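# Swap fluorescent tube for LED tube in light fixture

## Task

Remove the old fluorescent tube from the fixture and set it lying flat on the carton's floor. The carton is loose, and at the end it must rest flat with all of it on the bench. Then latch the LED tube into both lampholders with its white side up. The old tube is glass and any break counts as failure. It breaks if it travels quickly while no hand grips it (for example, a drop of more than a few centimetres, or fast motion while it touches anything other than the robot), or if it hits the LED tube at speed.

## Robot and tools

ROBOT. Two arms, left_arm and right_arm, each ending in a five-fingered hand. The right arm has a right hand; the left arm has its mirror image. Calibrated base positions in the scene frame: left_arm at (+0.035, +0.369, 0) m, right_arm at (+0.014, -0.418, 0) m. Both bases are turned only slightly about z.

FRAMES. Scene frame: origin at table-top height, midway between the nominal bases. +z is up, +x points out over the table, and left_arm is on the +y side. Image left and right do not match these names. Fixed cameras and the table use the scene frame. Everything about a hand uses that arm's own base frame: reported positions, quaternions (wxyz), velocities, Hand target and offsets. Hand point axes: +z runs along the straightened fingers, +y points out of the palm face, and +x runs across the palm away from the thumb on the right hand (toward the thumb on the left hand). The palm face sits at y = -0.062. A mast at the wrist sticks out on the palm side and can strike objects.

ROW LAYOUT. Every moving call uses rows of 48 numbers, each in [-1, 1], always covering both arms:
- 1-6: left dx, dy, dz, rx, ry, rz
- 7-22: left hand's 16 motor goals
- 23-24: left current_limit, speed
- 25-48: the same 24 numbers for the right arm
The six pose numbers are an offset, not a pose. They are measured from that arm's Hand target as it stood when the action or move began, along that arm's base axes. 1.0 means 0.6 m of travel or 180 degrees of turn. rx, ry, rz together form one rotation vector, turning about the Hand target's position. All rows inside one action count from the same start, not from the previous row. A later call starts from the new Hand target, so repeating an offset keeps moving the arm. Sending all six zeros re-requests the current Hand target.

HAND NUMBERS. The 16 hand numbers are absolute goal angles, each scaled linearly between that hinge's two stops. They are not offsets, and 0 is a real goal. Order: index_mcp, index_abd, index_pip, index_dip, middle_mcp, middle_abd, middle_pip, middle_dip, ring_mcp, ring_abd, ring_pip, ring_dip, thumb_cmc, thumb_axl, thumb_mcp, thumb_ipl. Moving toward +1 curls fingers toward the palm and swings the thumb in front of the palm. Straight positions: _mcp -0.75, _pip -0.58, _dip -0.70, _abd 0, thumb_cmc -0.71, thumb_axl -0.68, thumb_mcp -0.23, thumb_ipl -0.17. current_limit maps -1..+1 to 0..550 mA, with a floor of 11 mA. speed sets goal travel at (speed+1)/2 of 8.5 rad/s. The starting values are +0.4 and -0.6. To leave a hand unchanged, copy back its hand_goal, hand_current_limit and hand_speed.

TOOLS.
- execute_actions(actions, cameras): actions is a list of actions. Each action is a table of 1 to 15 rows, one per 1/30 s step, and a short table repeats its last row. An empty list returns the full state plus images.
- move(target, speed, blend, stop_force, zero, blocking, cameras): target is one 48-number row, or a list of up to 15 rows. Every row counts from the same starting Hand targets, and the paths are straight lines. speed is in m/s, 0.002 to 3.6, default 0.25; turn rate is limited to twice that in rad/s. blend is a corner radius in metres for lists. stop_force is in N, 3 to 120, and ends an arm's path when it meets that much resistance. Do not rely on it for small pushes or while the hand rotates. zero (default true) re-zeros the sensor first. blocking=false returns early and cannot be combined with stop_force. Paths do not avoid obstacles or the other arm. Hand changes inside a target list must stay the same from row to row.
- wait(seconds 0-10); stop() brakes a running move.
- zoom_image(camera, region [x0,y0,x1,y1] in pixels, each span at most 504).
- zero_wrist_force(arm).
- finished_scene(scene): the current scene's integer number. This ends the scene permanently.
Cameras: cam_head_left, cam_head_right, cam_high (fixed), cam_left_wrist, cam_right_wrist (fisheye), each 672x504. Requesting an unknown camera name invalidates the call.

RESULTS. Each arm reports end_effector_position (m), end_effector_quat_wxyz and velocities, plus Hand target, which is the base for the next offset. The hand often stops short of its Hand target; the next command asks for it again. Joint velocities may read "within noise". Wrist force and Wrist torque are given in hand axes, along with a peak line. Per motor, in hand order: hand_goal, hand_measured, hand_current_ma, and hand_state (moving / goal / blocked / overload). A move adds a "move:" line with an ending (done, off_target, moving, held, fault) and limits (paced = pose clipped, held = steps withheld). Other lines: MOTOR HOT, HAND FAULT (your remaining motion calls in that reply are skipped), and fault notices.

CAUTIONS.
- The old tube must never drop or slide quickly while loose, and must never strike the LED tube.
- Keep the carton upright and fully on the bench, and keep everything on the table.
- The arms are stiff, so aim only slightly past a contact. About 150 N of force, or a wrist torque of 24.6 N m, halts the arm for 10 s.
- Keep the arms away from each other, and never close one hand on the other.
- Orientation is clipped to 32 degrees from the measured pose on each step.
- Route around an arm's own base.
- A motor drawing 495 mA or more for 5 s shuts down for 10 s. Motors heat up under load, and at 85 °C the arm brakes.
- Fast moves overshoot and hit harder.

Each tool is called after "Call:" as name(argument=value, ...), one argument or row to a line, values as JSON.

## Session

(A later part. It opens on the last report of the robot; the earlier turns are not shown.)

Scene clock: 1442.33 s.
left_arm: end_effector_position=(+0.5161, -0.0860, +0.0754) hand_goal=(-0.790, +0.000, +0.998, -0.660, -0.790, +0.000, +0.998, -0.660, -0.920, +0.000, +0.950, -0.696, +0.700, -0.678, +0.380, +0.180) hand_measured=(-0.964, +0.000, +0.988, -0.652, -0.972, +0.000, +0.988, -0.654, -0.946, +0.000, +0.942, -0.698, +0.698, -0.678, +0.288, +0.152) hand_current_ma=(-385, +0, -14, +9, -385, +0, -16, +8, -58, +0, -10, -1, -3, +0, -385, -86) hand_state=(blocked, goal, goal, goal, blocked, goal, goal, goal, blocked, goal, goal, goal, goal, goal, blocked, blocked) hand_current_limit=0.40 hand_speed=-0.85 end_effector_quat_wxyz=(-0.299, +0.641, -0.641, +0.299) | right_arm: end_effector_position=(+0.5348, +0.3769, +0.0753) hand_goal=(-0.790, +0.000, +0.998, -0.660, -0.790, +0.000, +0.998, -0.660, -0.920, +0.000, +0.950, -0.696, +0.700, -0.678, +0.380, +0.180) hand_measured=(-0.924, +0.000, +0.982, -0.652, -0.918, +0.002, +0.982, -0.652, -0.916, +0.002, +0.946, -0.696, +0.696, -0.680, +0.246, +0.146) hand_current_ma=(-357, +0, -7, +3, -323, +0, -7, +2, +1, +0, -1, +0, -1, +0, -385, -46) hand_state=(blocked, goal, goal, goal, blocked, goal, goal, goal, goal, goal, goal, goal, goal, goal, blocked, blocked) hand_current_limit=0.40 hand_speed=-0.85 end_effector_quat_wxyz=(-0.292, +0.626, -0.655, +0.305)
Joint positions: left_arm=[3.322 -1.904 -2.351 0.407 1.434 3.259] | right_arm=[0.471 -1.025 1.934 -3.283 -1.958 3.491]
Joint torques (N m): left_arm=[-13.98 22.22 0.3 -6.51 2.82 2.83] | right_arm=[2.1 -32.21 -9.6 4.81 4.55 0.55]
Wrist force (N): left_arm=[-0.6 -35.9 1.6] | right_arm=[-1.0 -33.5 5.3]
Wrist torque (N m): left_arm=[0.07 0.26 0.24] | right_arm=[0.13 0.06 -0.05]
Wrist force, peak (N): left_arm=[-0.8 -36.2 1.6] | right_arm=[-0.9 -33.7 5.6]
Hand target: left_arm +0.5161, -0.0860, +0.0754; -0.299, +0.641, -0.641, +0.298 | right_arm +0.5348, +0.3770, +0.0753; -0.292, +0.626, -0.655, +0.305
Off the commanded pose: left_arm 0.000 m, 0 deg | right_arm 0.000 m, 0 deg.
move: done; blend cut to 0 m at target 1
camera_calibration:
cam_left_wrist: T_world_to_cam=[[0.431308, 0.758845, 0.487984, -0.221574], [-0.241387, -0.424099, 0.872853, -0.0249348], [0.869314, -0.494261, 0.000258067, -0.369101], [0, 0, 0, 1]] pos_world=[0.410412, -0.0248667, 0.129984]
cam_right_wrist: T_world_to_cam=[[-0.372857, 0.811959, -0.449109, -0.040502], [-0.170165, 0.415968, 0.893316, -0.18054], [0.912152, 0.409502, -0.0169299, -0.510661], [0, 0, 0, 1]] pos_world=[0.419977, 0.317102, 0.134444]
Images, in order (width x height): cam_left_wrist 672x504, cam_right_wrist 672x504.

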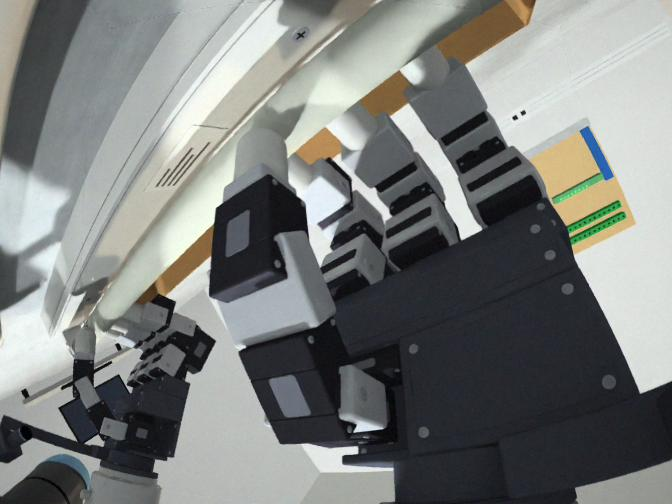

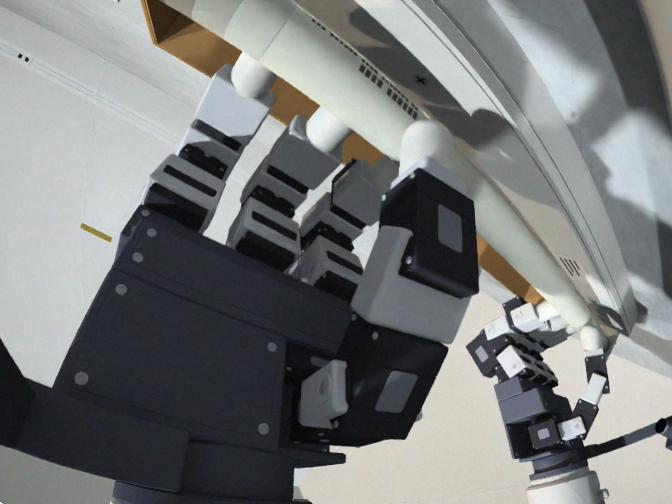

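Call:
zoom_image(
  camera="cam_right_wrist",
  region=[250, 0, 502, 189],
)

Call:
move(
  target=[0.0032,0,0.0038,0,0,0,-0.79,0,0.999,-0.66,-0.79,0,0.999,-0.66,-0.92,0,0.95,-0.696,0.70,-0.678,0.38,0.18,0.4,-0.85, 0.0032,0,0.0038,0,0,0,-0.79,0,0.999,-0.66,-0.79,0,0.999,-0.66,-0.92,0,0.95,-0.696,0.70,-0.678,0.38,0.18,0.4,-0.85],
  speed=0.03,
)

Scaled by 2.000 from the camera's 672x504 image, which has a finer 960x720 frame.

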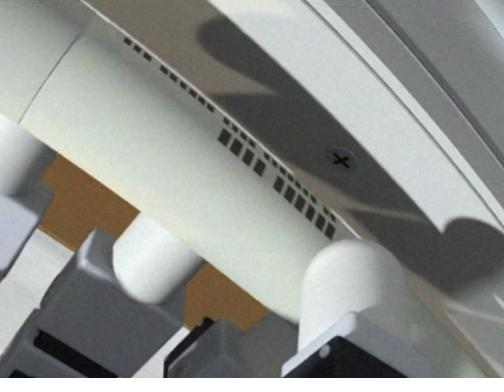

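Scene clock: 1470.23 s.
left_arm: end_effector_position=(+0.5180, -0.0860, +0.0776) hand_goal=(-0.790, +0.000, +0.998, -0.660, -0.790, +0.000, +0.998, -0.660, -0.920, +0.000, +0.950, -0.696, +0.700, -0.678, +0.380, +0.180) hand_measured=(-0.944, +0.000, +0.978, -0.666, -0.952, +0.000, +0.976, -0.666, -0.932, +0.000, +0.936, -0.702, +0.698, -0.680, +0.288, +0.152) hand_current_ma=(-385, +0, -38, -7, -385, +0, -40, -7, -17, +0, -23, -7, -3, -1, -385, -86) hand_state=(blocked, goal, blocked, goal, blocked, goal, blocked, goal, goal, goal, goal, goal, goal, goal, blocked, blocked) hand_current_limit=0.40 hand_speed=-0.85 end_effector_quat_wxyz=(-0.299, +0.641, -0.641, +0.298) | right_arm: end_effector_position=(+0.5367, +0.3770, +0.0776) hand_goal=(-0.790, +0.000, +0.998, -0.660, -0.790, +0.000, +0.998, -0.660, -0.920, +0.000, +0.950, -0.696, +0.700, -0.678, +0.380, +0.180) hand_measured=(-0.910, +0.000, +0.976, -0.668, -0.902, +0.002, +0.976, -0.670, -0.916, +0.002, +0.946, -0.696, +0.696, -0.682, +0.246, +0.142) hand_current_ma=(-290, +0, -13, -2, -255, +0, -13, -3, +1, +0, -1, +0, -1, -1, -385, -59) hand_state=(blocked, goal, blocked, goal, blocked, goal, blocked, goal, goal, goal, goal, goal, goal, goal, blocked, blocked) hand_current_limit=0.40 hand_speed=-0.85 end_effector_quat_wxyz=(-0.292, +0.626, -0.655, +0.305)
Joint positions: left_arm=[3.321 -1.901 -2.344 0.397 1.434 3.258] | right_arm=[0.469 -1.027 1.928 -3.276 -1.957 3.49]
Joint torques (N m): left_arm=[-13.01 32.02 14.72 -1.07 2.03 -2.21] | right_arm=[-4.63 -44.79 -26.17 -0.5 2.79 -1.23]
Wrist force (N): left_arm=[-0.9 -10.5 1.3] | right_arm=[0.5 -6.4 2.2]
Wrist torque (N m): left_arm=[-0.03 0.25 -0.03] | right_arm=[0.08 0.09 0.22]
Wrist force, peak (N): left_arm=[-0.6 -36.0 1.7] | right_arm=[-1.1 -33.7 5.3]
Hand target: left_arm +0.5181, -0.0860, +0.0776; -0.299, +0.641, -0.641, +0.298 | right_arm +0.5367, +0.3770, +0.0776; -0.292, +0.626, -0.655, +0.305
Off the commanded pose: left_arm 0.000 m, 0 deg | right_arm 0.000 m, 0 deg.
move: done

Call:
move(
  target=[-0.0035,0,-0.0078,0,-0.1111,0,-0.79,0,0.999,-0.66,-0.79,0,0.999,-0.66,-0.92,0,0.95,-0.696,0.70,-0.678,0.38,0.18,0.4,-0.85, -0.004,0,-0.0075,-0.005,-0.111,0,-0.79,0,0.999,-0.66,-0.79,0,0.999,-0.66,-0.92,0,0.95,-0.696,0.70,-0.678,0.38,0.18,0.4,-0.85],
  speed=0.08,
  cameras=["cam_left_wrist","cam_right_wrist"],
)

Call:
zoom_image(
  camera="cam_right_wrist",
  region=[250, 0, 502, 189],
)

Scene clock: 1508.10 s.
left_arm: end_effector_position=(+0.5160, -0.0860, +0.0730) hand_goal=(-0.790, +0.000, +0.998, -0.660, -0.790, +0.000, +0.998, -0.660, -0.920, +0.000, +0.950, -0.696, +0.700, -0.678, +0.380, +0.180) hand_measured=(-0.918, +0.000, +0.950, -0.682, -0.924, +0.000, +0.944, -0.684, -0.926, +0.000, +0.930, -0.706, +0.700, -0.678, +0.288, +0.188) hand_current_ma=(-385, +0, -120, -43, -385, +0, -135, -48, -8, +0, -33, -12, +0, +0, -385, +13) hand_state=(blocked, goal, blocked, blocked, blocked, goal, blocked, blocked, goal, goal, goal, goal, goal, goal, blocked, goal) hand_current_limit=0.40 hand_speed=-0.85 end_effector_quat_wxyz=(-0.406, +0.579, -0.579, +0.405) | right_arm: end_effector_position=(+0.5343, +0.3769, +0.0731) hand_goal=(-0.790, +0.000, +0.998, -0.660, -0.790, +0.000, +0.998, -0.660, -0.920, +0.000, +0.950, -0.696, +0.700, -0.678, +0.380, +0.180) hand_measured=(-0.900, -0.002, +0.956, -0.684, -0.894, -0.002, +0.958, -0.684, -0.916, +0.002, +0.946, -0.696, +0.698, -0.678, +0.246, +0.192) hand_current_ma=(-252, +0, -41, -16, -229, +0, -37, -15, +1, +0, -1, +0, +0, +0, -385, +7) hand_state=(blocked, goal, blocked, blocked, blocked, goal, blocked, blocked, goal, goal, goal, goal, goal, goal, blocked, goal) hand_current_limit=0.40 hand_speed=-0.85 end_effector_quat_wxyz=(-0.396, +0.566, -0.592, +0.414)
Joint positions: left_arm=[3.36 -2.113 -2.462 1.076 1.367 3.218] | right_arm=[0.539 -0.885 1.994 -3.838 -2.115 3.364]
Joint torques (N m): left_arm=[11.74 13.57 -1.76 2.99 -1.95 -2.18] | right_arm=[-0.52 -20.67 -17.75 -0.56 -2.72 -1.45]
Wrist force (N): left_arm=[-0.8 -13.6 -11.3] | right_arm=[1.3 -16.5 -26.0]
Wrist torque (N m): left_arm=[-0.36 0.28 0.07] | right_arm=[-0.35 0.11 0.25]
Wrist force, peak (N): left_arm=[-0.9 -13.7 -11.4] | right_arm=[1.5 -16.5 -26.1]
Hand target: left_arm +0.5160, -0.0860, +0.0730; -0.406, +0.579, -0.579, +0.405 | right_arm +0.5343, +0.3770, +0.0731; -0.396, +0.566, -0.592, +0.415
Off the commanded pose: left_arm 0.000 m, 0 deg | right_arm 0.000 m, 0 deg.
move: done
camera_calibration:
cam_left_wrist: T_world_to_cam=[[0.238689, 0.758817, 0.60599, -0.129518], [-0.525014, -0.424128, 0.737886, 0.133308], [0.816938, -0.494279, 0.297155, -0.363534], [0, 0, 0, 1]] pos_world=[0.397888, -0.0248667, 0.0881466]
cam_right_wrist: T_world_to_cam=[[-0.195008, 0.803898, -0.561889, -0.125422], [-0.463611, 0.429294, 0.775094, -0.0182377], [0.864313, 0.411648, 0.28898, -0.507834], [0, 0, 0, 1]] pos_world=[0.406014, 0.317705, 0.0904165]
Images, in order (width x height): cam_left_wrist 672x504, cam_right_wrist 672x504.

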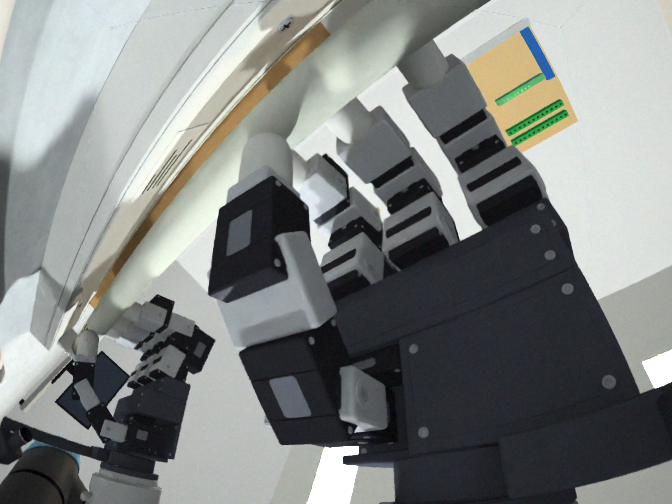

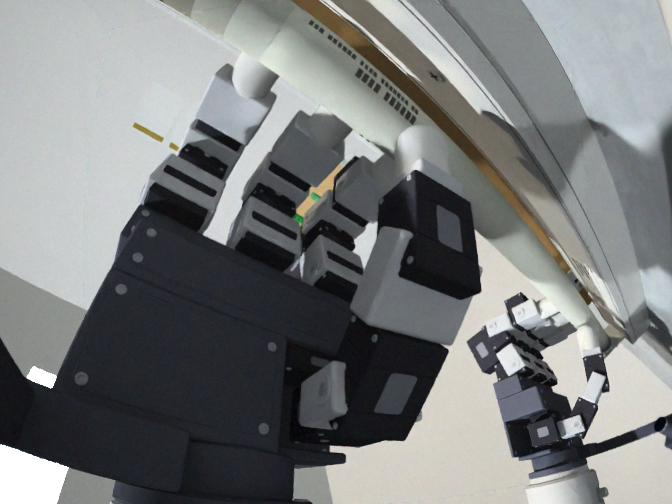

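Scaled by 2.000 from the camera's 672x504 image, which has a finer 960x720 frame.

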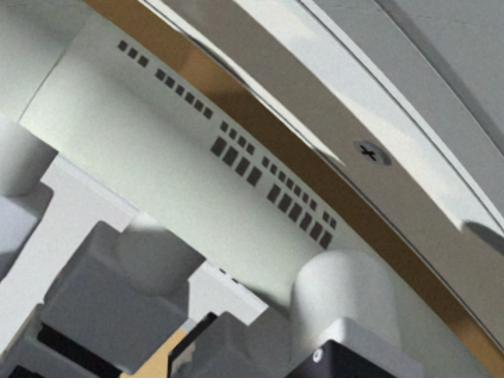

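Call:
move(
  target=[-0.0012,0,0.0027,0,0,0,-0.75,0,0.999,-0.62,-0.75,0,0.999,-0.62,-0.92,0,0.95,-0.696,0.70,-0.678,0.42,0.20,0.7,-0.85, -0.0032,0,0.0038,0,0,0,-0.75,0,0.999,-0.62,-0.75,0,0.999,-0.62,-0.92,0,0.95,-0.696,0.70,-0.678,0.42,0.20,0.7,-0.85],
  speed=0.03,
)

Call:
move(
  target=[0.0003,0,0.0028,0,0.0556,0,-0.75,0,0.999,-0.62,-0.75,0,0.999,-0.62,-0.92,0,0.95,-0.696,0.70,-0.678,0.42,0.20,0.7,-0.85, 0.0003,0,0.0028,0.0025,0.0555,0,-0.75,0,0.999,-0.62,-0.75,0,0.999,-0.62,-0.92,0,0.95,-0.696,0.70,-0.678,0.42,0.20,0.7,-0.85],
  speed=0.05,
)

Scene clock: 1565.10 s.
left_arm: end_effector_position=(+0.5152, -0.0860, +0.0746) hand_goal=(-0.750, +0.000, +0.998, -0.620, -0.750, +0.000, +0.998, -0.620, -0.920, +0.000, +0.950, -0.696, +0.700, -0.678, +0.420, +0.200) hand_measured=(-0.906, +0.000, +0.936, -0.676, -0.912, +0.000, +0.932, -0.680, -0.924, +0.000, +0.930, -0.706, +0.700, -0.678, +0.288, +0.178) hand_current_ma=(-467, +0, -167, -148, -467, +0, -180, -159, -3, +0, -34, -13, +0, -1, -468, -59) hand_state=(blocked, goal, blocked, blocked, blocked, goal, blocked, blocked, goal, goal, goal, goal, goal, goal, blocked, blocked) hand_current_limit=0.70 hand_speed=-0.85 end_effector_quat_wxyz=(-0.406, +0.579, -0.579, +0.405) | right_arm: end_effector_position=(+0.5324, +0.3769, +0.0753) hand_goal=(-0.750, +0.000, +0.998, -0.620, -0.750, +0.000, +0.998, -0.620, -0.920, +0.000, +0.950, -0.696, +0.700, -0.678, +0.420, +0.200) hand_measured=(-0.890, -0.002, +0.936, -0.680, -0.884, -0.002, +0.938, -0.680, -0.916, +0.002, +0.946, -0.696, +0.698, -0.680, +0.248, +0.172) hand_current_ma=(-383, +0, -82, -78, -355, +0, -77, -77, +1, +0, -1, +0, +0, +0, -467, -34) hand_state=(blocked, goal, blocked, blocked, blocked, goal, blocked, blocked, goal, goal, goal, goal, goal, goal, blocked, blocked) hand_current_limit=0.70 hand_speed=-0.85 end_effector_quat_wxyz=(-0.396, +0.566, -0.592, +0.415)
Joint positions: left_arm=[3.36 -2.107 -2.465 1.073 1.366 3.218] | right_arm=[0.541 -0.892 1.998 -3.836 -2.117 3.365]
Joint torques (N m): left_arm=[10.91 35.86 -3.15 -0.17 -2.39 2.09] | right_arm=[8.95 -47.87 -1.1 -0.84 -2.64 1.04]
Wrist force (N): left_arm=[-0.7 -4.4 2.3] | right_arm=[-1.0 -1.5 7.7]
Wrist torque (N m): left_arm=[-0.05 0.29 0.02] | right_arm=[0.12 0.06 0.07]
Wrist force, peak (N): left_arm=[-0.7 -13.8 -11.7] | right_arm=[1.6 -16.6 -26.4]
Hand target: left_arm +0.5152, -0.0860, +0.0746; -0.406, +0.579, -0.579, +0.405 | right_arm +0.5324, +0.3770, +0.0754; -0.396, +0.566, -0.592, +0.415
Off the commanded pose: left_arm 0.000 m, 0 deg | right_arm 0.000 m, 0 deg.
move: done

Scene clock: 1567.43 s.
left_arm: end_effector_position=(+0.5154, -0.0860, +0.0763) hand_goal=(-0.750, +0.000, +0.998, -0.620, -0.750, +0.000, +0.998, -0.620, -0.920, +0.000, +0.950, -0.696, +0.700, -0.678, +0.420, +0.200) hand_measured=(-0.908, +0.000, +0.932, -0.670, -0.914, +0.000, +0.930, -0.670, -0.936, +0.000, +0.936, -0.700, +0.700, -0.680, +0.300, +0.178) hand_current_ma=(-468, +0, -178, -124, -467, +0, -190, -125, -29, +0, -21, -4, +0, -1, -468, -64) hand_state=(blocked, goal, blocked, blocked, blocked, goal, blocked, blocked, goal, goal, goal, goal, goal, goal, blocked, blocked) hand_current_limit=0.70 hand_speed=-0.85 end_effector_quat_wxyz=(-0.354, +0.612, -0.613, +0.353) | right_arm: end_effector_position=(+0.5326, +0.3769, +0.0771) hand_goal=(-0.750, +0.000, +0.998, -0.620, -0.750, +0.000, +0.998, -0.620, -0.920, +0.000, +0.950, -0.696, +0.700, -0.678, +0.420, +0.200) hand_measured=(-0.890, +0.000, +0.932, -0.678, -0.884, +0.000, +0.934, -0.680, -0.916, +0.002, +0.946, -0.696, +0.698, -0.680, +0.260, +0.170) hand_current_ma=(-383, +0, -89, -73, -355, +0, -85, -76, +1, +0, -1, +0, +0, +0, -468, -37) hand_state=(blocked, goal, blocked, blocked, blocked, goal, blocked, blocked, goal, goal, goal, goal, goal, goal, blocked, blocked) hand_current_limit=0.70 hand_speed=-0.85 end_effector_quat_wxyz=(-0.345, +0.599, -0.626, +0.361)
Joint positions: left_arm=[3.341 -1.98 -2.422 0.729 1.399 3.243] | right_arm=[0.508 -0.976 1.983 -3.552 -2.042 3.44]
Joint torques (N m): left_arm=[-12.4 27.1 1.64 -4.68 2.74 3] | right_arm=[-1.46 -36.81 -13.78 2.42 3.5 0.69]
Wrist force (N): left_arm=[0.9 -28.0 6.6] | right_arm=[-1.5 -21.3 8.6]
Wrist torque (N m): left_arm=[-0.08 0.28 0.19] | right_arm=[-0.02 0.01 -0.01]
Wrist force, peak (N): left_arm=[1.0 -28.0 6.6] | right_arm=[-1.1 -21.3 9.0]
Hand target: left_arm +0.5154, -0.0860, +0.0763; -0.354, +0.612, -0.613, +0.353 | right_arm +0.5326, +0.3770, +0.0771; -0.345, +0.599, -0.626, +0.361
Off the commanded pose: left_arm 0.000 m, 0 deg | right_arm 0.000 m, 0 deg.
move: done

Call:
wait(
  seconds=0,
  cameras=["cam_left_wrist","cam_right_wrist"],
)

Call:
zoom_image(
  camera="cam_right_wrist",
  region=[250, 0, 502, 189],
)

Call:
zoom_image(
  camera="cam_left_wrist",
  region=[50, 220, 176, 315],
)

Call:
zoom_image(
  camera="cam_right_wrist",
  region=[540, 220, 666, 315],
)

Scene clock: 1584.87 s.
left_arm: end_effector_position=(+0.5154, -0.0860, +0.0763) hand_goal=(-0.750, +0.000, +0.998, -0.620, -0.750, +0.000, +0.998, -0.620, -0.920, +0.000, +0.950, -0.696, +0.700, -0.678, +0.420, +0.200) hand_measured=(-0.908, +0.000, +0.932, -0.670, -0.914, +0.000, +0.930, -0.670, -0.936, +0.000, +0.936, -0.700, +0.700, -0.680, +0.300, +0.178) hand_current_ma=(-468, +0, -178, -124, -467, +0, -190, -125, -29, +0, -21, -4, +0, -1, -468, -64) hand_state=(blocked, goal, blocked, blocked, blocked, goal, blocked, blocked, goal, goal, goal, goal, goal, goal, blocked, blocked) hand_current_limit=0.70 hand_speed=-0.85 end_effector_quat_wxyz=(-0.354, +0.612, -0.613, +0.353) | right_arm: end_effector_position=(+0.5326, +0.3769, +0.0771) hand_goal=(-0.750, +0.000, +0.998, -0.620, -0.750, +0.000, +0.998, -0.620, -0.920, +0.000, +0.950, -0.696, +0.700, -0.678, +0.420, +0.200) hand_measured=(-0.890, +0.000, +0.932, -0.678, -0.884, +0.000, +0.934, -0.680, -0.916, +0.002, +0.946, -0.696, +0.698, -0.680, +0.260, +0.170) hand_current_ma=(-383, +0, -89, -73, -355, +0, -85, -76, +1, +0, -1, +0, +0, +0, -468, -37) hand_state=(blocked, goal, blocked, blocked, blocked, goal, blocked, blocked, goal, goal, goal, goal, goal, goal, blocked, blocked) hand_current_limit=0.70 hand_speed=-0.85 end_effector_quat_wxyz=(-0.345, +0.599, -0.626, +0.361)
Joint positions: left_arm=[3.341 -1.98 -2.422 0.728 1.399 3.243] | right_arm=[0.508 -0.976 1.983 -3.552 -2.042 3.44]
Joint torques (N m): left_arm=[-12.31 26.08 1.89 -4.73 2.8 2.79] | right_arm=[-1.28 -37.49 -14.15 2.49 3.39 0.61]
Wrist force (N): left_arm=[0.8 -28.0 6.6] | right_arm=[-1.3 -21.2 9.0]
Wrist torque (N m): left_arm=[-0.09 0.29 0.19] | right_arm=[-0.04 -0.01 0.00]
Wrist force, peak (N): left_arm=[0.9 -28.2 6.8] | right_arm=[-1.3 -21.6 8.9]
Hand target: left_arm +0.5154, -0.0860, +0.0763; -0.354, +0.612, -0.613, +0.353 | right_arm +0.5326, +0.3770, +0.0771; -0.345, +0.599, -0.626, +0.361
Off the commanded pose: left_arm 0.000 m, 0 deg | right_arm 0.000 m, 0 deg.
camera_calibration:
cam_left_wrist: T_world_to_cam=[[0.340235, 0.758841, 0.555338, -0.179865], [-0.389012, -0.424081, 0.817817, 0.0544018], [0.856101, -0.494284, 0.150911, -0.373119], [0, 0, 0, 1]] pos_world=[0.401787, -0.0248668, 0.111703]
cam_right_wrist: T_world_to_cam=[[-0.288822, 0.808173, -0.513262, -0.0789274], [-0.322102, 0.422831, 0.847033, -0.100596], [0.901572, 0.409965, 0.138191, -0.515123], [0, 0, 0, 1]] pos_world=[0.409222, 0.317504, 0.115883]
Images, in order (width x height): cam_left_wrist 672x504, cam_right_wrist 672x504.

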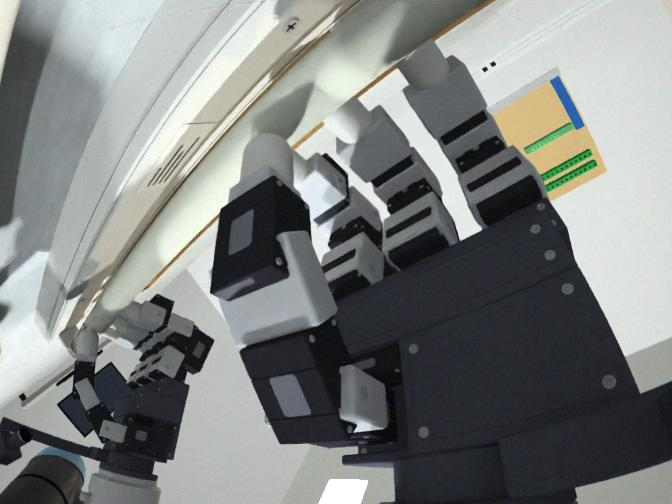

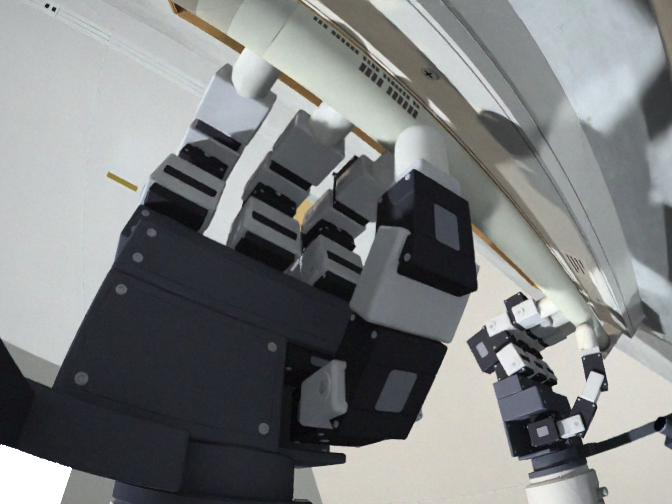

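Scaled by 2.000 from the camera's 672x504 image, which has a finer 960x720 frame.

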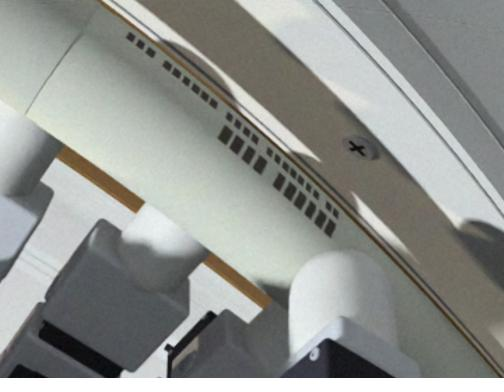

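Scaled by 4.000 from the camera's 672x504 image, which has a finer 960x720 frame.

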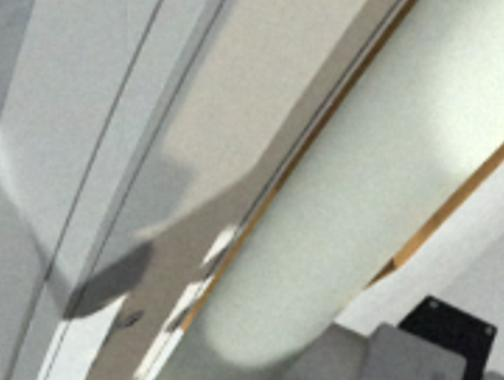

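Scaled by 4.000 from the camera's 672x504 image, which has a finer 960x720 frame.

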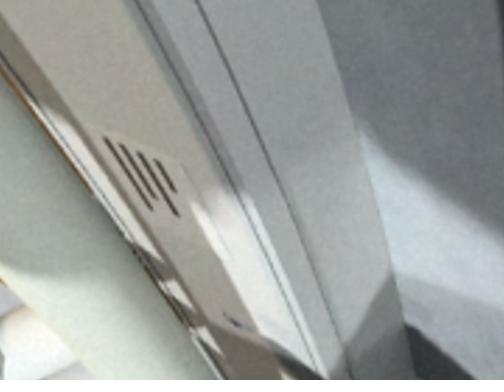

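Call:
move(
  target=[0.0063,0,0.0087,0,0.0556,0,-0.75,0,0.999,-0.62,-0.75,0,0.999,-0.62,-0.92,0,0.95,-0.696,0.70,-0.678,0.42,0.20,0.7,-0.85, 0.0057,0,0.008,0.0025,0.0555,0,-0.75,0,0.999,-0.62,-0.75,0,0.999,-0.62,-0.92,0,0.95,-0.696,0.70,-0.678,0.42,0.20,0.7,-0.85],
  speed=0.05,
)

Scene clock: 1665.77 s.
left_arm: end_effector_position=(+0.5192, -0.0860, +0.0815) hand_goal=(-0.750, +0.000, +0.998, -0.620, -0.750, +0.000, +0.998, -0.620, -0.920, +0.000, +0.950, -0.696, +0.700, -0.678, +0.420, +0.200) hand_measured=(-0.898, +0.000, +0.932, -0.670, -0.906, +0.000, +0.930, -0.668, -0.924, +0.000, +0.938, -0.700, +0.700, -0.678, +0.414, +0.196) hand_current_ma=(-467, +0, -178, -122, -467, +0, -190, -119, -4, +0, -16, -4, +0, -1, -8, -5) hand_state=(blocked, goal, blocked, blocked, blocked, goal, blocked, blocked, goal, goal, goal, goal, goal, goal, goal, goal) hand_current_limit=0.70 hand_speed=-0.85 end_effector_quat_wxyz=(-0.299, +0.641, -0.641, +0.298) | right_arm: end_effector_position=(+0.5360, +0.3769, +0.0819) hand_goal=(-0.750, +0.000, +0.998, -0.620, -0.750, +0.000, +0.998, -0.620, -0.920, +0.000, +0.950, -0.696, +0.700, -0.678, +0.420, +0.200) hand_measured=(-0.884, +0.000, +0.932, -0.676, -0.876, +0.000, +0.934, -0.678, -0.916, +0.002, +0.946, -0.696, +0.698, -0.680, +0.268, +0.170) hand_current_ma=(-355, +0, -89, -69, -321, +0, -85, -75, +1, +0, -1, +0, +0, +0, -467, -38) hand_state=(blocked, goal, blocked, blocked, blocked, goal, blocked, blocked, goal, goal, goal, goal, goal, goal, blocked, blocked) hand_current_limit=0.70 hand_speed=-0.85 end_effector_quat_wxyz=(-0.292, +0.626, -0.655, +0.305)
Joint positions: left_arm=[3.321 -1.891 -2.339 0.382 1.435 3.258] | right_arm=[0.47 -1.036 1.928 -3.266 -1.957 3.49]
Joint torques (N m): left_arm=[-12.07 35.52 15.24 -0.66 2.27 2.47] | right_arm=[-4.56 -45.49 -26.1 -0.86 2.6 1.3]
Wrist force (N): left_arm=[0.2 -8.6 7.3] | right_arm=[0.6 -4.0 4.6]
Wrist torque (N m): left_arm=[-0.01 0.20 -0.01] | right_arm=[0.00 0.06 0.04]
Wrist force, peak (N): left_arm=[0.8 -28.1 6.8] | right_arm=[-1.4 -21.8 8.8]
Hand target: left_arm +0.5192, -0.0860, +0.0815; -0.299, +0.641, -0.641, +0.298 | right_arm +0.5360, +0.3770, +0.0819; -0.292, +0.626, -0.655, +0.305
Off the commanded pose: left_arm 0.000 m, 0 deg | right_arm 0.000 m, 0 deg.
move: done

Call:
wait(
  seconds=0,
  cameras=["cam_left_wrist","cam_right_wrist"],
)

Call:
zoom_image(
  camera="cam_left_wrist",
  region=[170, 0, 422, 189],
)

Call:
zoom_image(
  camera="cam_right_wrist",
  region=[250, 0, 502, 189],
)

Scene clock: 1680.53 s.
left_arm: end_effector_position=(+0.5192, -0.0860, +0.0815) hand_goal=(-0.750, +0.000, +0.998, -0.620, -0.750, +0.000, +0.998, -0.620, -0.920, +0.000, +0.950, -0.696, +0.700, -0.678, +0.420, +0.200) hand_measured=(-0.898, +0.000, +0.932, -0.670, -0.906, +0.000, +0.930, -0.668, -0.924, +0.000, +0.938, -0.700, +0.700, -0.678, +0.414, +0.196) hand_current_ma=(-468, +0, -178, -122, -467, +0, -190, -119, -4, +0, -16, -4, +0, -1, -8, -5) hand_state=(blocked, goal, blocked, blocked, blocked, goal, blocked, blocked, goal, goal, goal, goal, goal, goal, goal, goal) hand_current_limit=0.70 hand_speed=-0.85 end_effector_quat_wxyz=(-0.299, +0.641, -0.641, +0.298) | right_arm: end_effector_position=(+0.5360, +0.3769, +0.0819) hand_goal=(-0.750, +0.000, +0.998, -0.620, -0.750, +0.000, +0.998, -0.620, -0.920, +0.000, +0.950, -0.696, +0.700, -0.678, +0.420, +0.200) hand_measured=(-0.884, +0.000, +0.932, -0.676, -0.876, +0.000, +0.934, -0.678, -0.916, +0.002, +0.946, -0.696, +0.698, -0.680, +0.268, +0.170) hand_current_ma=(-355, +0, -89, -69, -321, +0, -85, -75, +1, +0, -1, +0, +0, +0, -468, -38) hand_state=(blocked, goal, blocked, blocked, blocked, goal, blocked, blocked, goal, goal, goal, goal, goal, goal, blocked, blocked) hand_current_limit=0.70 hand_speed=-0.85 end_effector_quat_wxyz=(-0.292, +0.626, -0.655, +0.305)
Joint positions: left_arm=[3.32 -1.891 -2.339 0.382 1.435 3.258] | right_arm=[0.47 -1.036 1.928 -3.266 -1.957 3.49]
Joint torques (N m): left_arm=[-11.9 35.3 14.19 -0.5 2.18 2.69] | right_arm=[-5.3 -45.89 -26.6 -1.04 2.76 1.15]
Wrist force (N): left_arm=[0.3 -8.8 7.6] | right_arm=[0.4 -3.8 4.7]
Wrist torque (N m): left_arm=[-0.04 0.19 0.01] | right_arm=[0.01 0.08 0.03]
Wrist force, peak (N): left_arm=[0.1 -8.8 7.7] | right_arm=[0.5 -3.9 4.8]
Hand target: left_arm +0.5192, -0.0860, +0.0815; -0.299, +0.641, -0.641, +0.298 | right_arm +0.5360, +0.3770, +0.0819; -0.292, +0.626, -0.655, +0.305
Off the commanded pose: left_arm 0.000 m, 0 deg | right_arm 0.000 m, 0 deg.
camera_calibration:
cam_left_wrist: T_world_to_cam=[[0.431568, 0.758822, 0.487789, -0.225968], [-0.241006, -0.424092, 0.872962, -0.0296823], [0.86929, -0.494302, -0.000143543, -0.371733], [0, 0, 0, 1]] pos_world=[0.413511, -0.0248668, 0.136083]
cam_right_wrist: T_world_to_cam=[[-0.372954, 0.811957, -0.449034, -0.0371043], [-0.169971, 0.415975, 0.89335, -0.186232], [0.912149, 0.409501, -0.0171304, -0.511616], [0, 0, 0, 1]] pos_world=[0.421177, 0.317102, 0.140945]
Images, in order (width x height): cam_left_wrist 672x504, cam_right_wrist 672x504.

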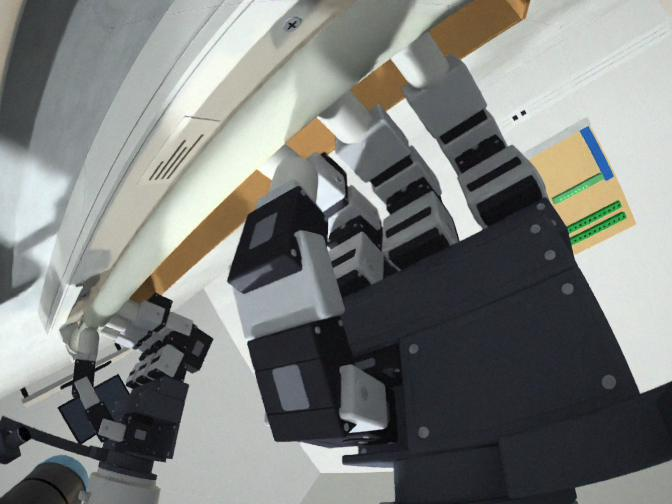

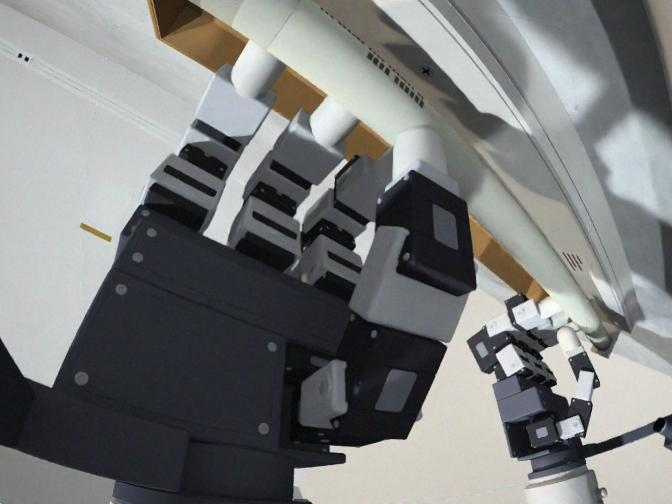

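Scaled by 2.000 from the camera's 672x504 image, which has a finer 960x720 frame.

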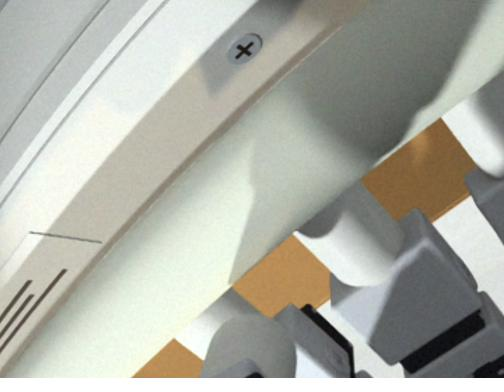

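Scaled by 2.000 from the camera's 672x504 image, which has a finer 960x720 frame.

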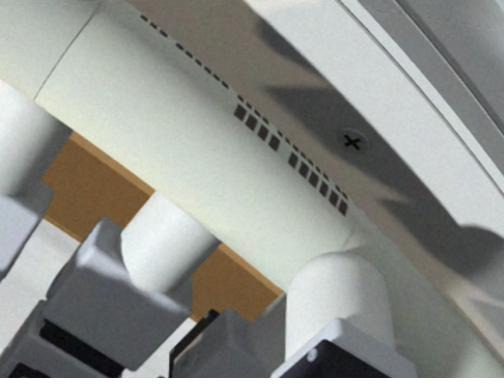

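Call:
move(
  target=[0,0,0,0,0,0,-0.98,0,0.942,-0.696,-0.98,0,0.942,-0.696,-0.98,0,0.942,-0.696,0.70,-0.678,0.112,0.111,0.4,-0.7, 0,0,0,0,0,0,-0.98,0,0.942,-0.696,-0.98,0,0.942,-0.696,-0.98,0,0.942,-0.696,0.70,-0.678,0.112,0.111,0.4,-0.7],
  speed=0.05,
)

Call:
move(
  target=[-0.0068,0,-0.0227,-0.0003,-0.1111,0,-0.98,0,0.942,-0.696,-0.98,0,0.942,-0.696,-0.98,0,0.942,-0.696,0.70,-0.678,0.112,0.111,0.4,-0.7, -0.0082,0,-0.018,-0.005,-0.111,0,-0.98,0,0.942,-0.696,-0.98,0,0.942,-0.696,-0.98,0,0.942,-0.696,0.70,-0.678,0.112,0.111,0.4,-0.7],
  speed=0.08,
)

Call:
zero_wrist_force(
  arm="left_arm",
)

Call:
zero_wrist_force(
  arm="right_arm",
)

Call:
move(
  target=[0,0,0,0,0,0,-0.82,0,0.98,-0.66,-0.82,0,0.98,-0.66,-0.92,0,0.95,-0.696,0.70,-0.678,0.33,0.16,0.0,-0.9, 0,0,0,0,0,0,-0.82,0,0.98,-0.66,-0.82,0,0.98,-0.66,-0.92,0,0.95,-0.696,0.70,-0.678,0.33,0.16,0.0,-0.9],
  speed=0.05,
  cameras=["cam_left_wrist","cam_right_wrist"],
)

Call:
zoom_image(
  camera="cam_left_wrist",
  region=[170, 0, 422, 189],
)

Call:
zoom_image(
  camera="cam_right_wrist",
  region=[250, 0, 502, 189],
)

Scene clock: 1756.57 s.
left_arm: end_effector_position=(+0.5192, -0.0860, +0.0815) hand_goal=(-0.980, +0.000, +0.942, -0.696, -0.980, +0.000, +0.942, -0.696, -0.980, +0.000, +0.942, -0.696, +0.700, -0.678, +0.112, +0.110) hand_measured=(-0.966, +0.000, +0.936, -0.694, -0.966, +0.000, +0.936, -0.694, -0.966, +0.000, +0.938, -0.700, +0.700, -0.678, +0.114, +0.112) hand_current_ma=(+23, +0, -6, +2, +22, +0, -6, +2, +26, +0, -3, -4, +0, -1, +3, +1) hand_state=(goal, goal, goal, goal, goal, goal, goal, goal, goal, goal, goal, goal, goal, goal, goal, goal) hand_current_limit=0.40 hand_speed=-0.70 end_effector_quat_wxyz=(-0.299, +0.641, -0.641, +0.298) | right_arm: end_effector_position=(+0.5360, +0.3770, +0.0819) hand_goal=(-0.980, +0.000, +0.942, -0.696, -0.980, +0.000, +0.942, -0.696, -0.980, +0.000, +0.942, -0.696, +0.700, -0.678, +0.112, +0.110) hand_measured=(-0.966, +0.000, +0.938, -0.696, -0.966, +0.000, +0.938, -0.698, -0.964, +0.002, +0.944, -0.696, +0.696, -0.680, +0.114, +0.112) hand_current_ma=(+6, +0, -1, +0, +6, +0, -1, +0, +7, +0, +0, +0, +0, +0, +0, +0) hand_state=(goal, goal, goal, goal, goal, goal, goal, goal, goal, goal, goal, goal, goal, goal, goal, goal) hand_current_limit=0.40 hand_speed=-0.70 end_effector_quat_wxyz=(-0.292, +0.626, -0.655, +0.305)
Joint positions: left_arm=[3.32 -1.891 -2.339 0.382 1.435 3.258] | right_arm=[0.47 -1.036 1.928 -3.266 -1.957 3.49]
Joint torques (N m): left_arm=[-11.45 28.68 15.68 3.79 1.36 2.16] | right_arm=[-5.5 -32.37 -17.68 -3.28 -0.21 0.96]
Wrist force (N): left_arm=[-0.6 -1.1 -0.6] | right_arm=[-0.1 -0.3 0.3]
Wrist torque (N m): left_arm=[0.11 0.19 -0.11] | right_arm=[0.04 0.06 0.04]
Wrist force, peak (N): left_arm=[0.1 -8.9 7.4] | right_arm=[0.6 -8.2 -4.4]
Hand target: left_arm +0.5192, -0.0860, +0.0815; -0.299, +0.641, -0.641, +0.298 | right_arm +0.5360, +0.3770, +0.0819; -0.292, +0.626, -0.655, +0.305
Off the commanded pose: left_arm 0.000 m, 0 deg | right_arm 0.000 m, 0 deg.
move: done

Scene clock: 1759.40 s.
left_arm: end_effector_position=(+0.5151, -0.0860, +0.0679) hand_goal=(-0.980, +0.000, +0.942, -0.696, -0.980, +0.000, +0.942, -0.696, -0.980, +0.000, +0.942, -0.696, +0.700, -0.678, +0.112, +0.110) hand_measured=(-0.966, +0.000, +0.938, -0.694, -0.966, +0.000, +0.938, -0.694, -0.966, +0.000, +0.938, -0.700, +0.700, -0.678, +0.112, +0.112) hand_current_ma=(+23, +0, -4, +2, +22, +0, -4, +2, +26, +0, -3, -3, +0, -1, +1, +1) hand_state=(goal, goal, goal, goal, goal, goal, goal, goal, goal, goal, goal, goal, goal, goal, goal, goal) hand_current_limit=0.40 hand_speed=-0.70 end_effector_quat_wxyz=(-0.405, +0.579, -0.579, +0.405) | right_arm: end_effector_position=(+0.5310, +0.3769, +0.0711) hand_goal=(-0.980, +0.000, +0.942, -0.696, -0.980, +0.000, +0.942, -0.696, -0.980, +0.000, +0.942, -0.696, +0.700, -0.678, +0.112, +0.110) hand_measured=(-0.966, +0.000, +0.938, -0.696, -0.966, +0.000, +0.938, -0.698, -0.964, +0.002, +0.944, -0.696, +0.696, -0.680, +0.112, +0.112) hand_current_ma=(+6, +0, +0, +0, +6, +0, +0, +0, +7, +0, +0, +0, +0, +0, +0, +0) hand_state=(goal, goal, goal, goal, goal, goal, goal, goal, goal, goal, goal, goal, goal, goal, goal, goal) hand_current_limit=0.40 hand_speed=-0.70 end_effector_quat_wxyz=(-0.396, +0.566, -0.592, +0.414)
Joint positions: left_arm=[3.361 -2.131 -2.463 1.095 1.365 3.218] | right_arm=[0.542 -0.883 2.001 -3.846 -2.118 3.365]
Joint torques (N m): left_arm=[10.72 19.84 -2.38 4.92 -2.39 -2.39] | right_arm=[5.9 -32.76 -10.75 -3.45 -2.54 -1.19]
Wrist force (N): left_arm=[-0.6 -1.3 -0.6] | right_arm=[-0.2 -0.1 0.3]
Wrist torque (N m): left_arm=[0.03 0.17 0.03] | right_arm=[0.11 0.08 0.29]
Wrist force, peak (N): left_arm=[-0.7 -1.6 -0.4] | right_arm=[-0.7 -0.3 0.8]
Hand target: left_arm +0.5151, -0.0860, +0.0679; -0.405, +0.579, -0.579, +0.405 | right_arm +0.5311, +0.3770, +0.0711; -0.396, +0.566, -0.592, +0.415
Off the commanded pose: left_arm 0.000 m, 0 deg | right_arm 0.000 m, 0 deg.
move: done

Wrist force sensor zeroed.

Wrist force sensor zeroed.

Scene clock: 1760.30 s.
left_arm: end_effector_position=(+0.5151, -0.0860, +0.0679) hand_goal=(-0.820, +0.000, +0.980, -0.660, -0.820, +0.000, +0.980, -0.660, -0.920, +0.000, +0.950, -0.696, +0.700, -0.678, +0.330, +0.160) hand_measured=(-0.940, +0.000, +0.954, -0.674, -0.946, +0.000, +0.950, -0.678, -0.944, +0.000, +0.940, -0.700, +0.700, -0.678, +0.272, +0.150) hand_current_ma=(-275, +0, -53, -23, -275, +0, -65, -30, -52, +0, -13, -3, +0, -1, -218, -18) hand_state=(blocked, goal, blocked, goal, blocked, goal, blocked, goal, blocked, goal, goal, goal, goal, goal, blocked, goal) hand_current_limit=0.00 hand_speed=-0.90 end_effector_quat_wxyz=(-0.405, +0.579, -0.579, +0.405) | right_arm: end_effector_position=(+0.5311, +0.3769, +0.0711) hand_goal=(-0.820, +0.000, +0.980, -0.660, -0.820, +0.000, +0.980, -0.660, -0.920, +0.000, +0.950, -0.696, +0.700, -0.678, +0.330, +0.160) hand_measured=(-0.932, +0.000, +0.956, -0.672, -0.928, +0.000, +0.958, -0.670, -0.916, +0.002, +0.946, -0.696, +0.696, -0.680, +0.260, +0.150) hand_current_ma=(-262, +0, -16, -5, -245, +0, -12, -3, +1, +0, -1, +0, +0, +0, -157, -6) hand_state=(blocked, goal, blocked, goal, blocked, goal, blocked, goal, goal, goal, goal, goal, goal, goal, blocked, goal) hand_current_limit=0.00 hand_speed=-0.90 end_effector_quat_wxyz=(-0.396, +0.566, -0.592, +0.415)
Joint positions: left_arm=[3.361 -2.131 -2.463 1.096 1.365 3.218] | right_arm=[0.542 -0.883 2.001 -3.847 -2.118 3.365]
Joint torques (N m): left_arm=[10.16 16.66 -3.67 0.84 -2.09 -1.97] | right_arm=[7.45 -30.36 -17.18 0.23 -1.31 -1.3]
Wrist force (N, zeroed by zero_wrist_force): left_arm=[0.0 -8.2 3.1] | right_arm=[0.1 -10.2 2.4]
Wrist torque (N m, zeroed by zero_wrist_force): left_arm=[-0.18 0.07 0.12] | right_arm=[-0.11 -0.01 -0.04]
Wrist force, peak (N, zeroed by zero_wrist_force): left_arm=[0.1 -9.5 5.5] | right_arm=[-0.1 -11.9 5.3]
Hand target: left_arm +0.5151, -0.0860, +0.0679; -0.405, +0.579, -0.579, +0.405 | right_arm +0.5311, +0.3770, +0.0711; -0.396, +0.566, -0.592, +0.415
Off the commanded pose: left_arm 0.000 m, 0 deg | right_arm 0.000 m, 0 deg.
move: done
camera_calibration:
cam_left_wrist: T_world_to_cam=[[0.238859, 0.759388, 0.605208, -0.126301], [-0.525006, -0.423313, 0.73836, 0.13667], [0.816894, -0.494102, 0.297571, -0.361329], [0, 0, 0, 1]] pos_world=[0.397088, -0.0247675, 0.0830478]
cam_right_wrist: T_world_to_cam=[[-0.194835, 0.80392, -0.561918, -0.1273], [-0.463871, 0.429255, 0.774961, -0.0179639], [0.864212, 0.411647, 0.289281, -0.504447], [0, 0, 0, 1]] pos_world=[0.402814, 0.317705, 0.0883158]
Images, in order (width x height): cam_left_wrist 672x504, cam_right_wrist 672x504.

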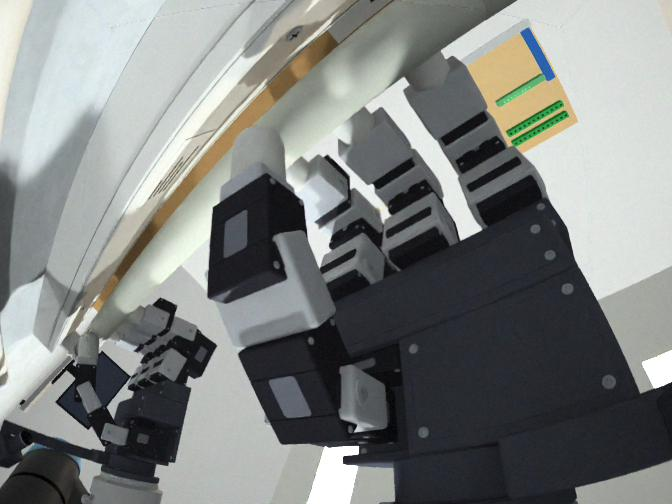

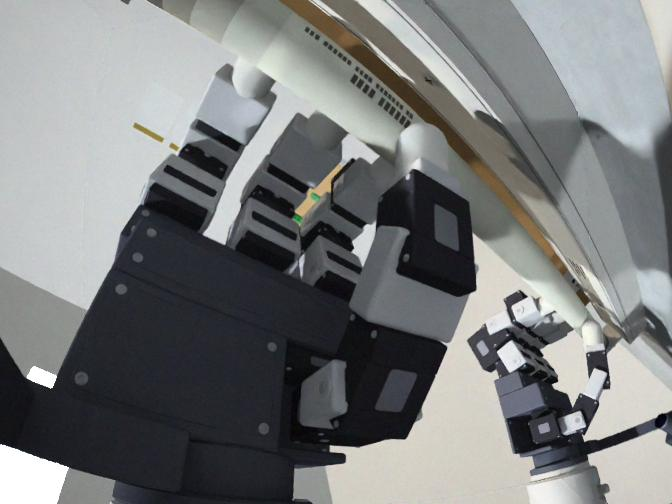

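Scaled by 2.000 from the camera's 672x504 image, which has a finer 960x720 frame.

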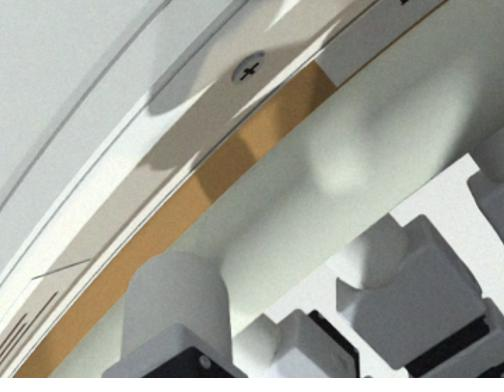

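Scaled by 2.000 from the camera's 672x504 image, which has a finer 960x720 frame.

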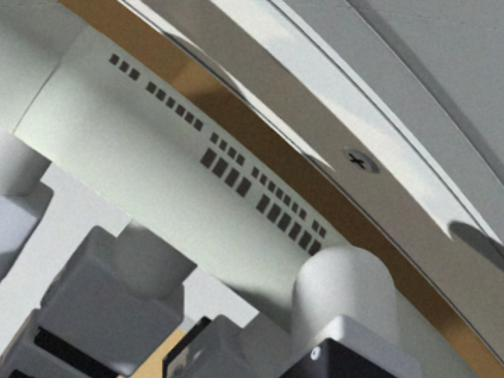

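Call:
move(
  target=[0.0002,0,0.0033,0,0.0556,0,-0.77,0,0.98,-0.62,-0.77,0,0.98,-0.62,-0.92,0,0.95,-0.696,0.70,-0.678,0.38,0.18,0.4,-0.85, 0.0002,0,0.0033,0.0025,0.0555,0,-0.77,0,0.98,-0.62,-0.77,0,0.98,-0.62,-0.92,0,0.95,-0.696,0.70,-0.678,0.38,0.18,0.4,-0.85],
  speed=0.05,
)

Call:
move(
  target=[0.0008,0,0.0032,0,0.0556,0,-0.77,0,0.98,-0.62,-0.77,0,0.98,-0.62,-0.92,0,0.95,-0.696,0.70,-0.678,0.38,0.18,0.4,-0.85, 0.0008,0,0.0032,0.0025,0.0555,0,-0.77,0,0.98,-0.62,-0.77,0,0.98,-0.62,-0.92,0,0.95,-0.696,0.70,-0.678,0.38,0.18,0.4,-0.85],
  speed=0.05,
  cameras=["cam_left_wrist","cam_right_wrist"],
)

Call:
zoom_image(
  camera="cam_right_wrist",
  region=[250, 0, 502, 189],
)

Scene clock: 1789.47 s.
left_arm: end_effector_position=(+0.5152, -0.0860, +0.0698) hand_goal=(-0.770, +0.000, +0.980, -0.620, -0.770, +0.000, +0.980, -0.620, -0.920, +0.000, +0.950, -0.696, +0.700, -0.678, +0.380, +0.180) hand_measured=(-0.938, +0.000, +0.940, -0.636, -0.944, +0.000, +0.936, -0.636, -0.944, +0.000, +0.940, -0.700, +0.700, -0.680, +0.276, +0.150) hand_current_ma=(-385, +0, -91, -27, -385, +0, -102, -28, -51, +0, -14, -3, +0, -1, -385, -90) hand_state=(blocked, goal, blocked, goal, blocked, goal, blocked, goal, blocked, goal, goal, goal, goal, goal, blocked, blocked) hand_current_limit=0.40 hand_speed=-0.85 end_effector_quat_wxyz=(-0.353, +0.613, -0.612, +0.353) | right_arm: end_effector_position=(+0.5312, +0.3769, +0.0731) hand_goal=(-0.770, +0.000, +0.980, -0.620, -0.770, +0.000, +0.980, -0.620, -0.920, +0.000, +0.950, -0.696, +0.700, -0.678, +0.380, +0.180) hand_measured=(-0.930, +0.000, +0.946, -0.638, -0.926, +0.000, +0.950, -0.636, -0.916, +0.002, +0.946, -0.696, +0.696, -0.680, +0.266, +0.148) hand_current_ma=(-385, +0, -27, -9, -385, +0, -23, -7, +1, +0, -1, +0, +0, +0, -377, -42) hand_state=(blocked, goal, blocked, goal, blocked, goal, blocked, goal, goal, goal, goal, goal, goal, goal, blocked, blocked) hand_current_limit=0.40 hand_speed=-0.85 end_effector_quat_wxyz=(-0.345, +0.599, -0.626, +0.361)
Joint positions: left_arm=[3.341 -2.002 -2.423 0.751 1.398 3.243] | right_arm=[0.509 -0.969 1.987 -3.563 -2.044 3.441]
Joint torques (N m): left_arm=[-12.98 29.47 5.34 -3.54 2.3 2.66] | right_arm=[-0.38 -32.04 -7.55 4.21 3.89 0.56]
Wrist force (N, zeroed by zero_wrist_force): left_arm=[0.0 -20.9 6.3] | right_arm=[-1.3 -29.7 7.7]
Wrist torque (N m, zeroed by zero_wrist_force): left_arm=[-0.23 0.09 0.13] | right_arm=[-0.04 -0.11 -0.31]
Wrist force, peak (N, zeroed by zero_wrist_force): left_arm=[0.5 -25.8 6.2] | right_arm=[-1.3 -29.7 7.7]
Hand target: left_arm +0.5152, -0.0860, +0.0698; -0.353, +0.613, -0.612, +0.353 | right_arm +0.5312, +0.3770, +0.0731; -0.345, +0.599, -0.626, +0.361
Off the commanded pose: left_arm 0.000 m, 0 deg | right_arm 0.000 m, 0 deg.
move: done

Scene clock: 1791.80 s.
left_arm: end_effector_position=(+0.5157, -0.0860, +0.0718) hand_goal=(-0.770, +0.000, +0.980, -0.620, -0.770, +0.000, +0.980, -0.620, -0.920, +0.000, +0.950, -0.696, +0.700, -0.678, +0.380, +0.180) hand_measured=(-0.938, +0.000, +0.938, -0.634, -0.944, +0.000, +0.936, -0.636, -0.944, +0.000, +0.940, -0.700, +0.698, -0.680, +0.276, +0.150) hand_current_ma=(-385, +0, -97, -24, -385, +0, -107, -25, -51, +0, -15, -3, -1, -2, -385, -90) hand_state=(blocked, goal, blocked, goal, blocked, goal, blocked, goal, blocked, goal, goal, goal, goal, goal, blocked, blocked) hand_current_limit=0.40 hand_speed=-0.85 end_effector_quat_wxyz=(-0.299, +0.641, -0.641, +0.299) | right_arm: end_effector_position=(+0.5317, +0.3769, +0.0750) hand_goal=(-0.770, +0.000, +0.980, -0.620, -0.770, +0.000, +0.980, -0.620, -0.920, +0.000, +0.950, -0.696, +0.700, -0.678, +0.380, +0.180) hand_measured=(-0.938, +0.000, +0.944, -0.626, -0.932, +0.000, +0.946, -0.624, -0.916, +0.002, +0.946, -0.696, +0.696, -0.682, +0.270, +0.148) hand_current_ma=(-385, +0, -32, -1, -385, +0, -28, -1, +1, +0, -1, +0, -1, -1, -359, -42) hand_state=(blocked, goal, blocked, goal, blocked, goal, blocked, goal, goal, goal, goal, goal, goal, goal, blocked, blocked) hand_current_limit=0.40 hand_speed=-0.85 end_effector_quat_wxyz=(-0.292, +0.626, -0.655, +0.305)
Joint positions: left_arm=[3.323 -1.914 -2.353 0.419 1.433 3.259] | right_arm=[0.474 -1.028 1.941 -3.286 -1.96 3.493]
Joint torques (N m): left_arm=[-13.29 28.14 7.35 -4.44 2.46 2.86] | right_arm=[1.84 -33.08 -11.35 3.95 4.47 0.67]
Wrist force (N, zeroed by zero_wrist_force): left_arm=[0.1 -23.6 6.2] | right_arm=[0.4 -29.0 6.5]
Wrist torque (N m, zeroed by zero_wrist_force): left_arm=[-0.14 0.07 0.13] | right_arm=[0.02 -0.04 -0.37]
Wrist force, peak (N, zeroed by zero_wrist_force): left_arm=[0.1 -24.3 6.3] | right_arm=[-1.7 -32.4 6.6]
Hand target: left_arm +0.5157, -0.0860, +0.0718; -0.299, +0.641, -0.641, +0.299 | right_arm +0.5317, +0.3770, +0.0750; -0.292, +0.626, -0.655, +0.305
Off the commanded pose: left_arm 0.000 m, 0 deg | right_arm 0.000 m, 0 deg.
move: done
camera_calibration:
cam_left_wrist: T_world_to_cam=[[0.431491, 0.75939, 0.486973, -0.219653], [-0.240729, -0.42331, 0.873417, -0.0221684], [0.869405, -0.4941, 0.000153057, -0.368723], [0, 0, 0, 1]] pos_world=[0.410011, -0.0247675, 0.126384]
cam_right_wrist: T_world_to_cam=[[-0.372866, 0.811979, -0.449068, -0.0418458], [-0.170147, 0.415931, 0.893337, -0.180709], [0.912152, 0.409502, -0.0169302, -0.50784], [0, 0, 0, 1]] pos_world=[0.416877, 0.317102, 0.134044]
Images, in order (width x height): cam_left_wrist 672x504, cam_right_wrist 672x504.

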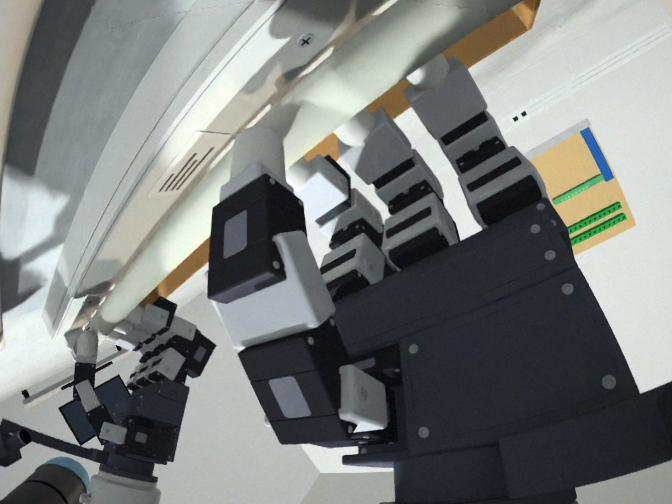

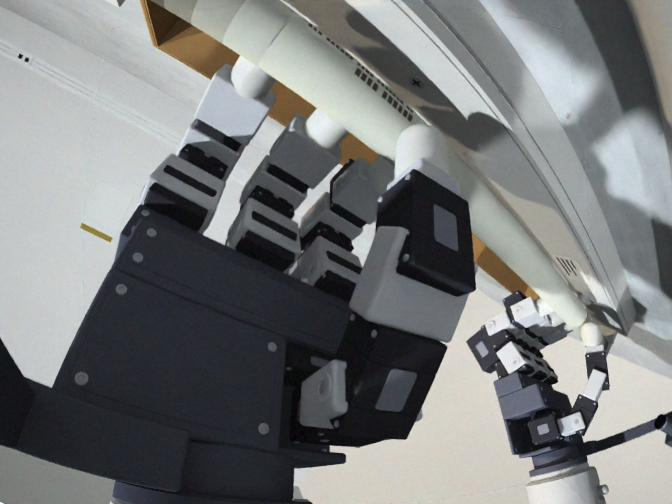

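Scaled by 2.000 from the camera's 672x504 image, which has a finer 960x720 frame.

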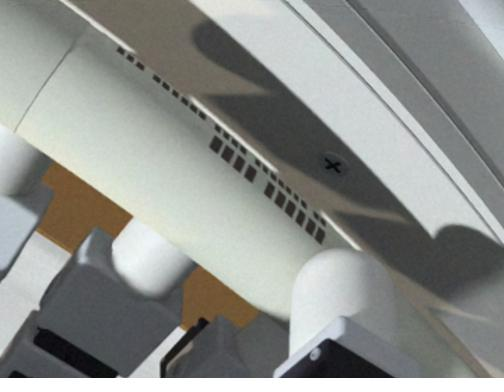

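Call:
zoom_image(
  camera="cam_left_wrist",
  region=[40, 280, 140, 355],
)

Call:
zoom_image(
  camera="cam_right_wrist",
  region=[540, 280, 640, 355],
)

Scaled by 5.040 from the camera's 672x504 image, which has a finer 960x720 frame.

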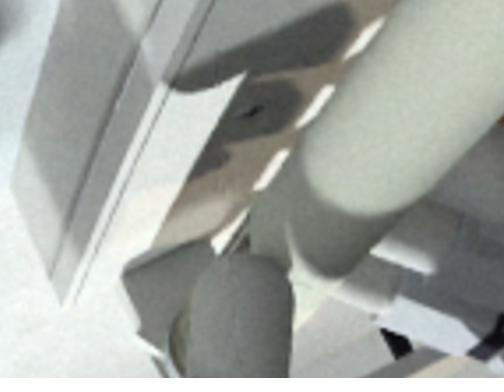

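Scaled by 5.040 from the camera's 672x504 image, which has a finer 960x720 frame.

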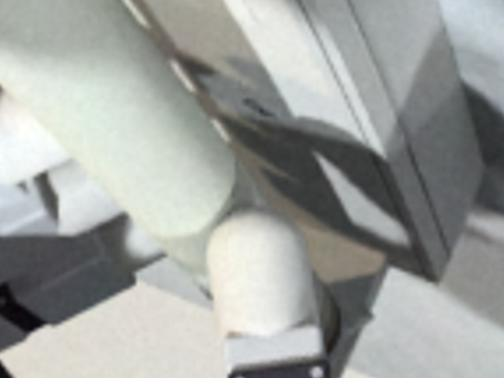

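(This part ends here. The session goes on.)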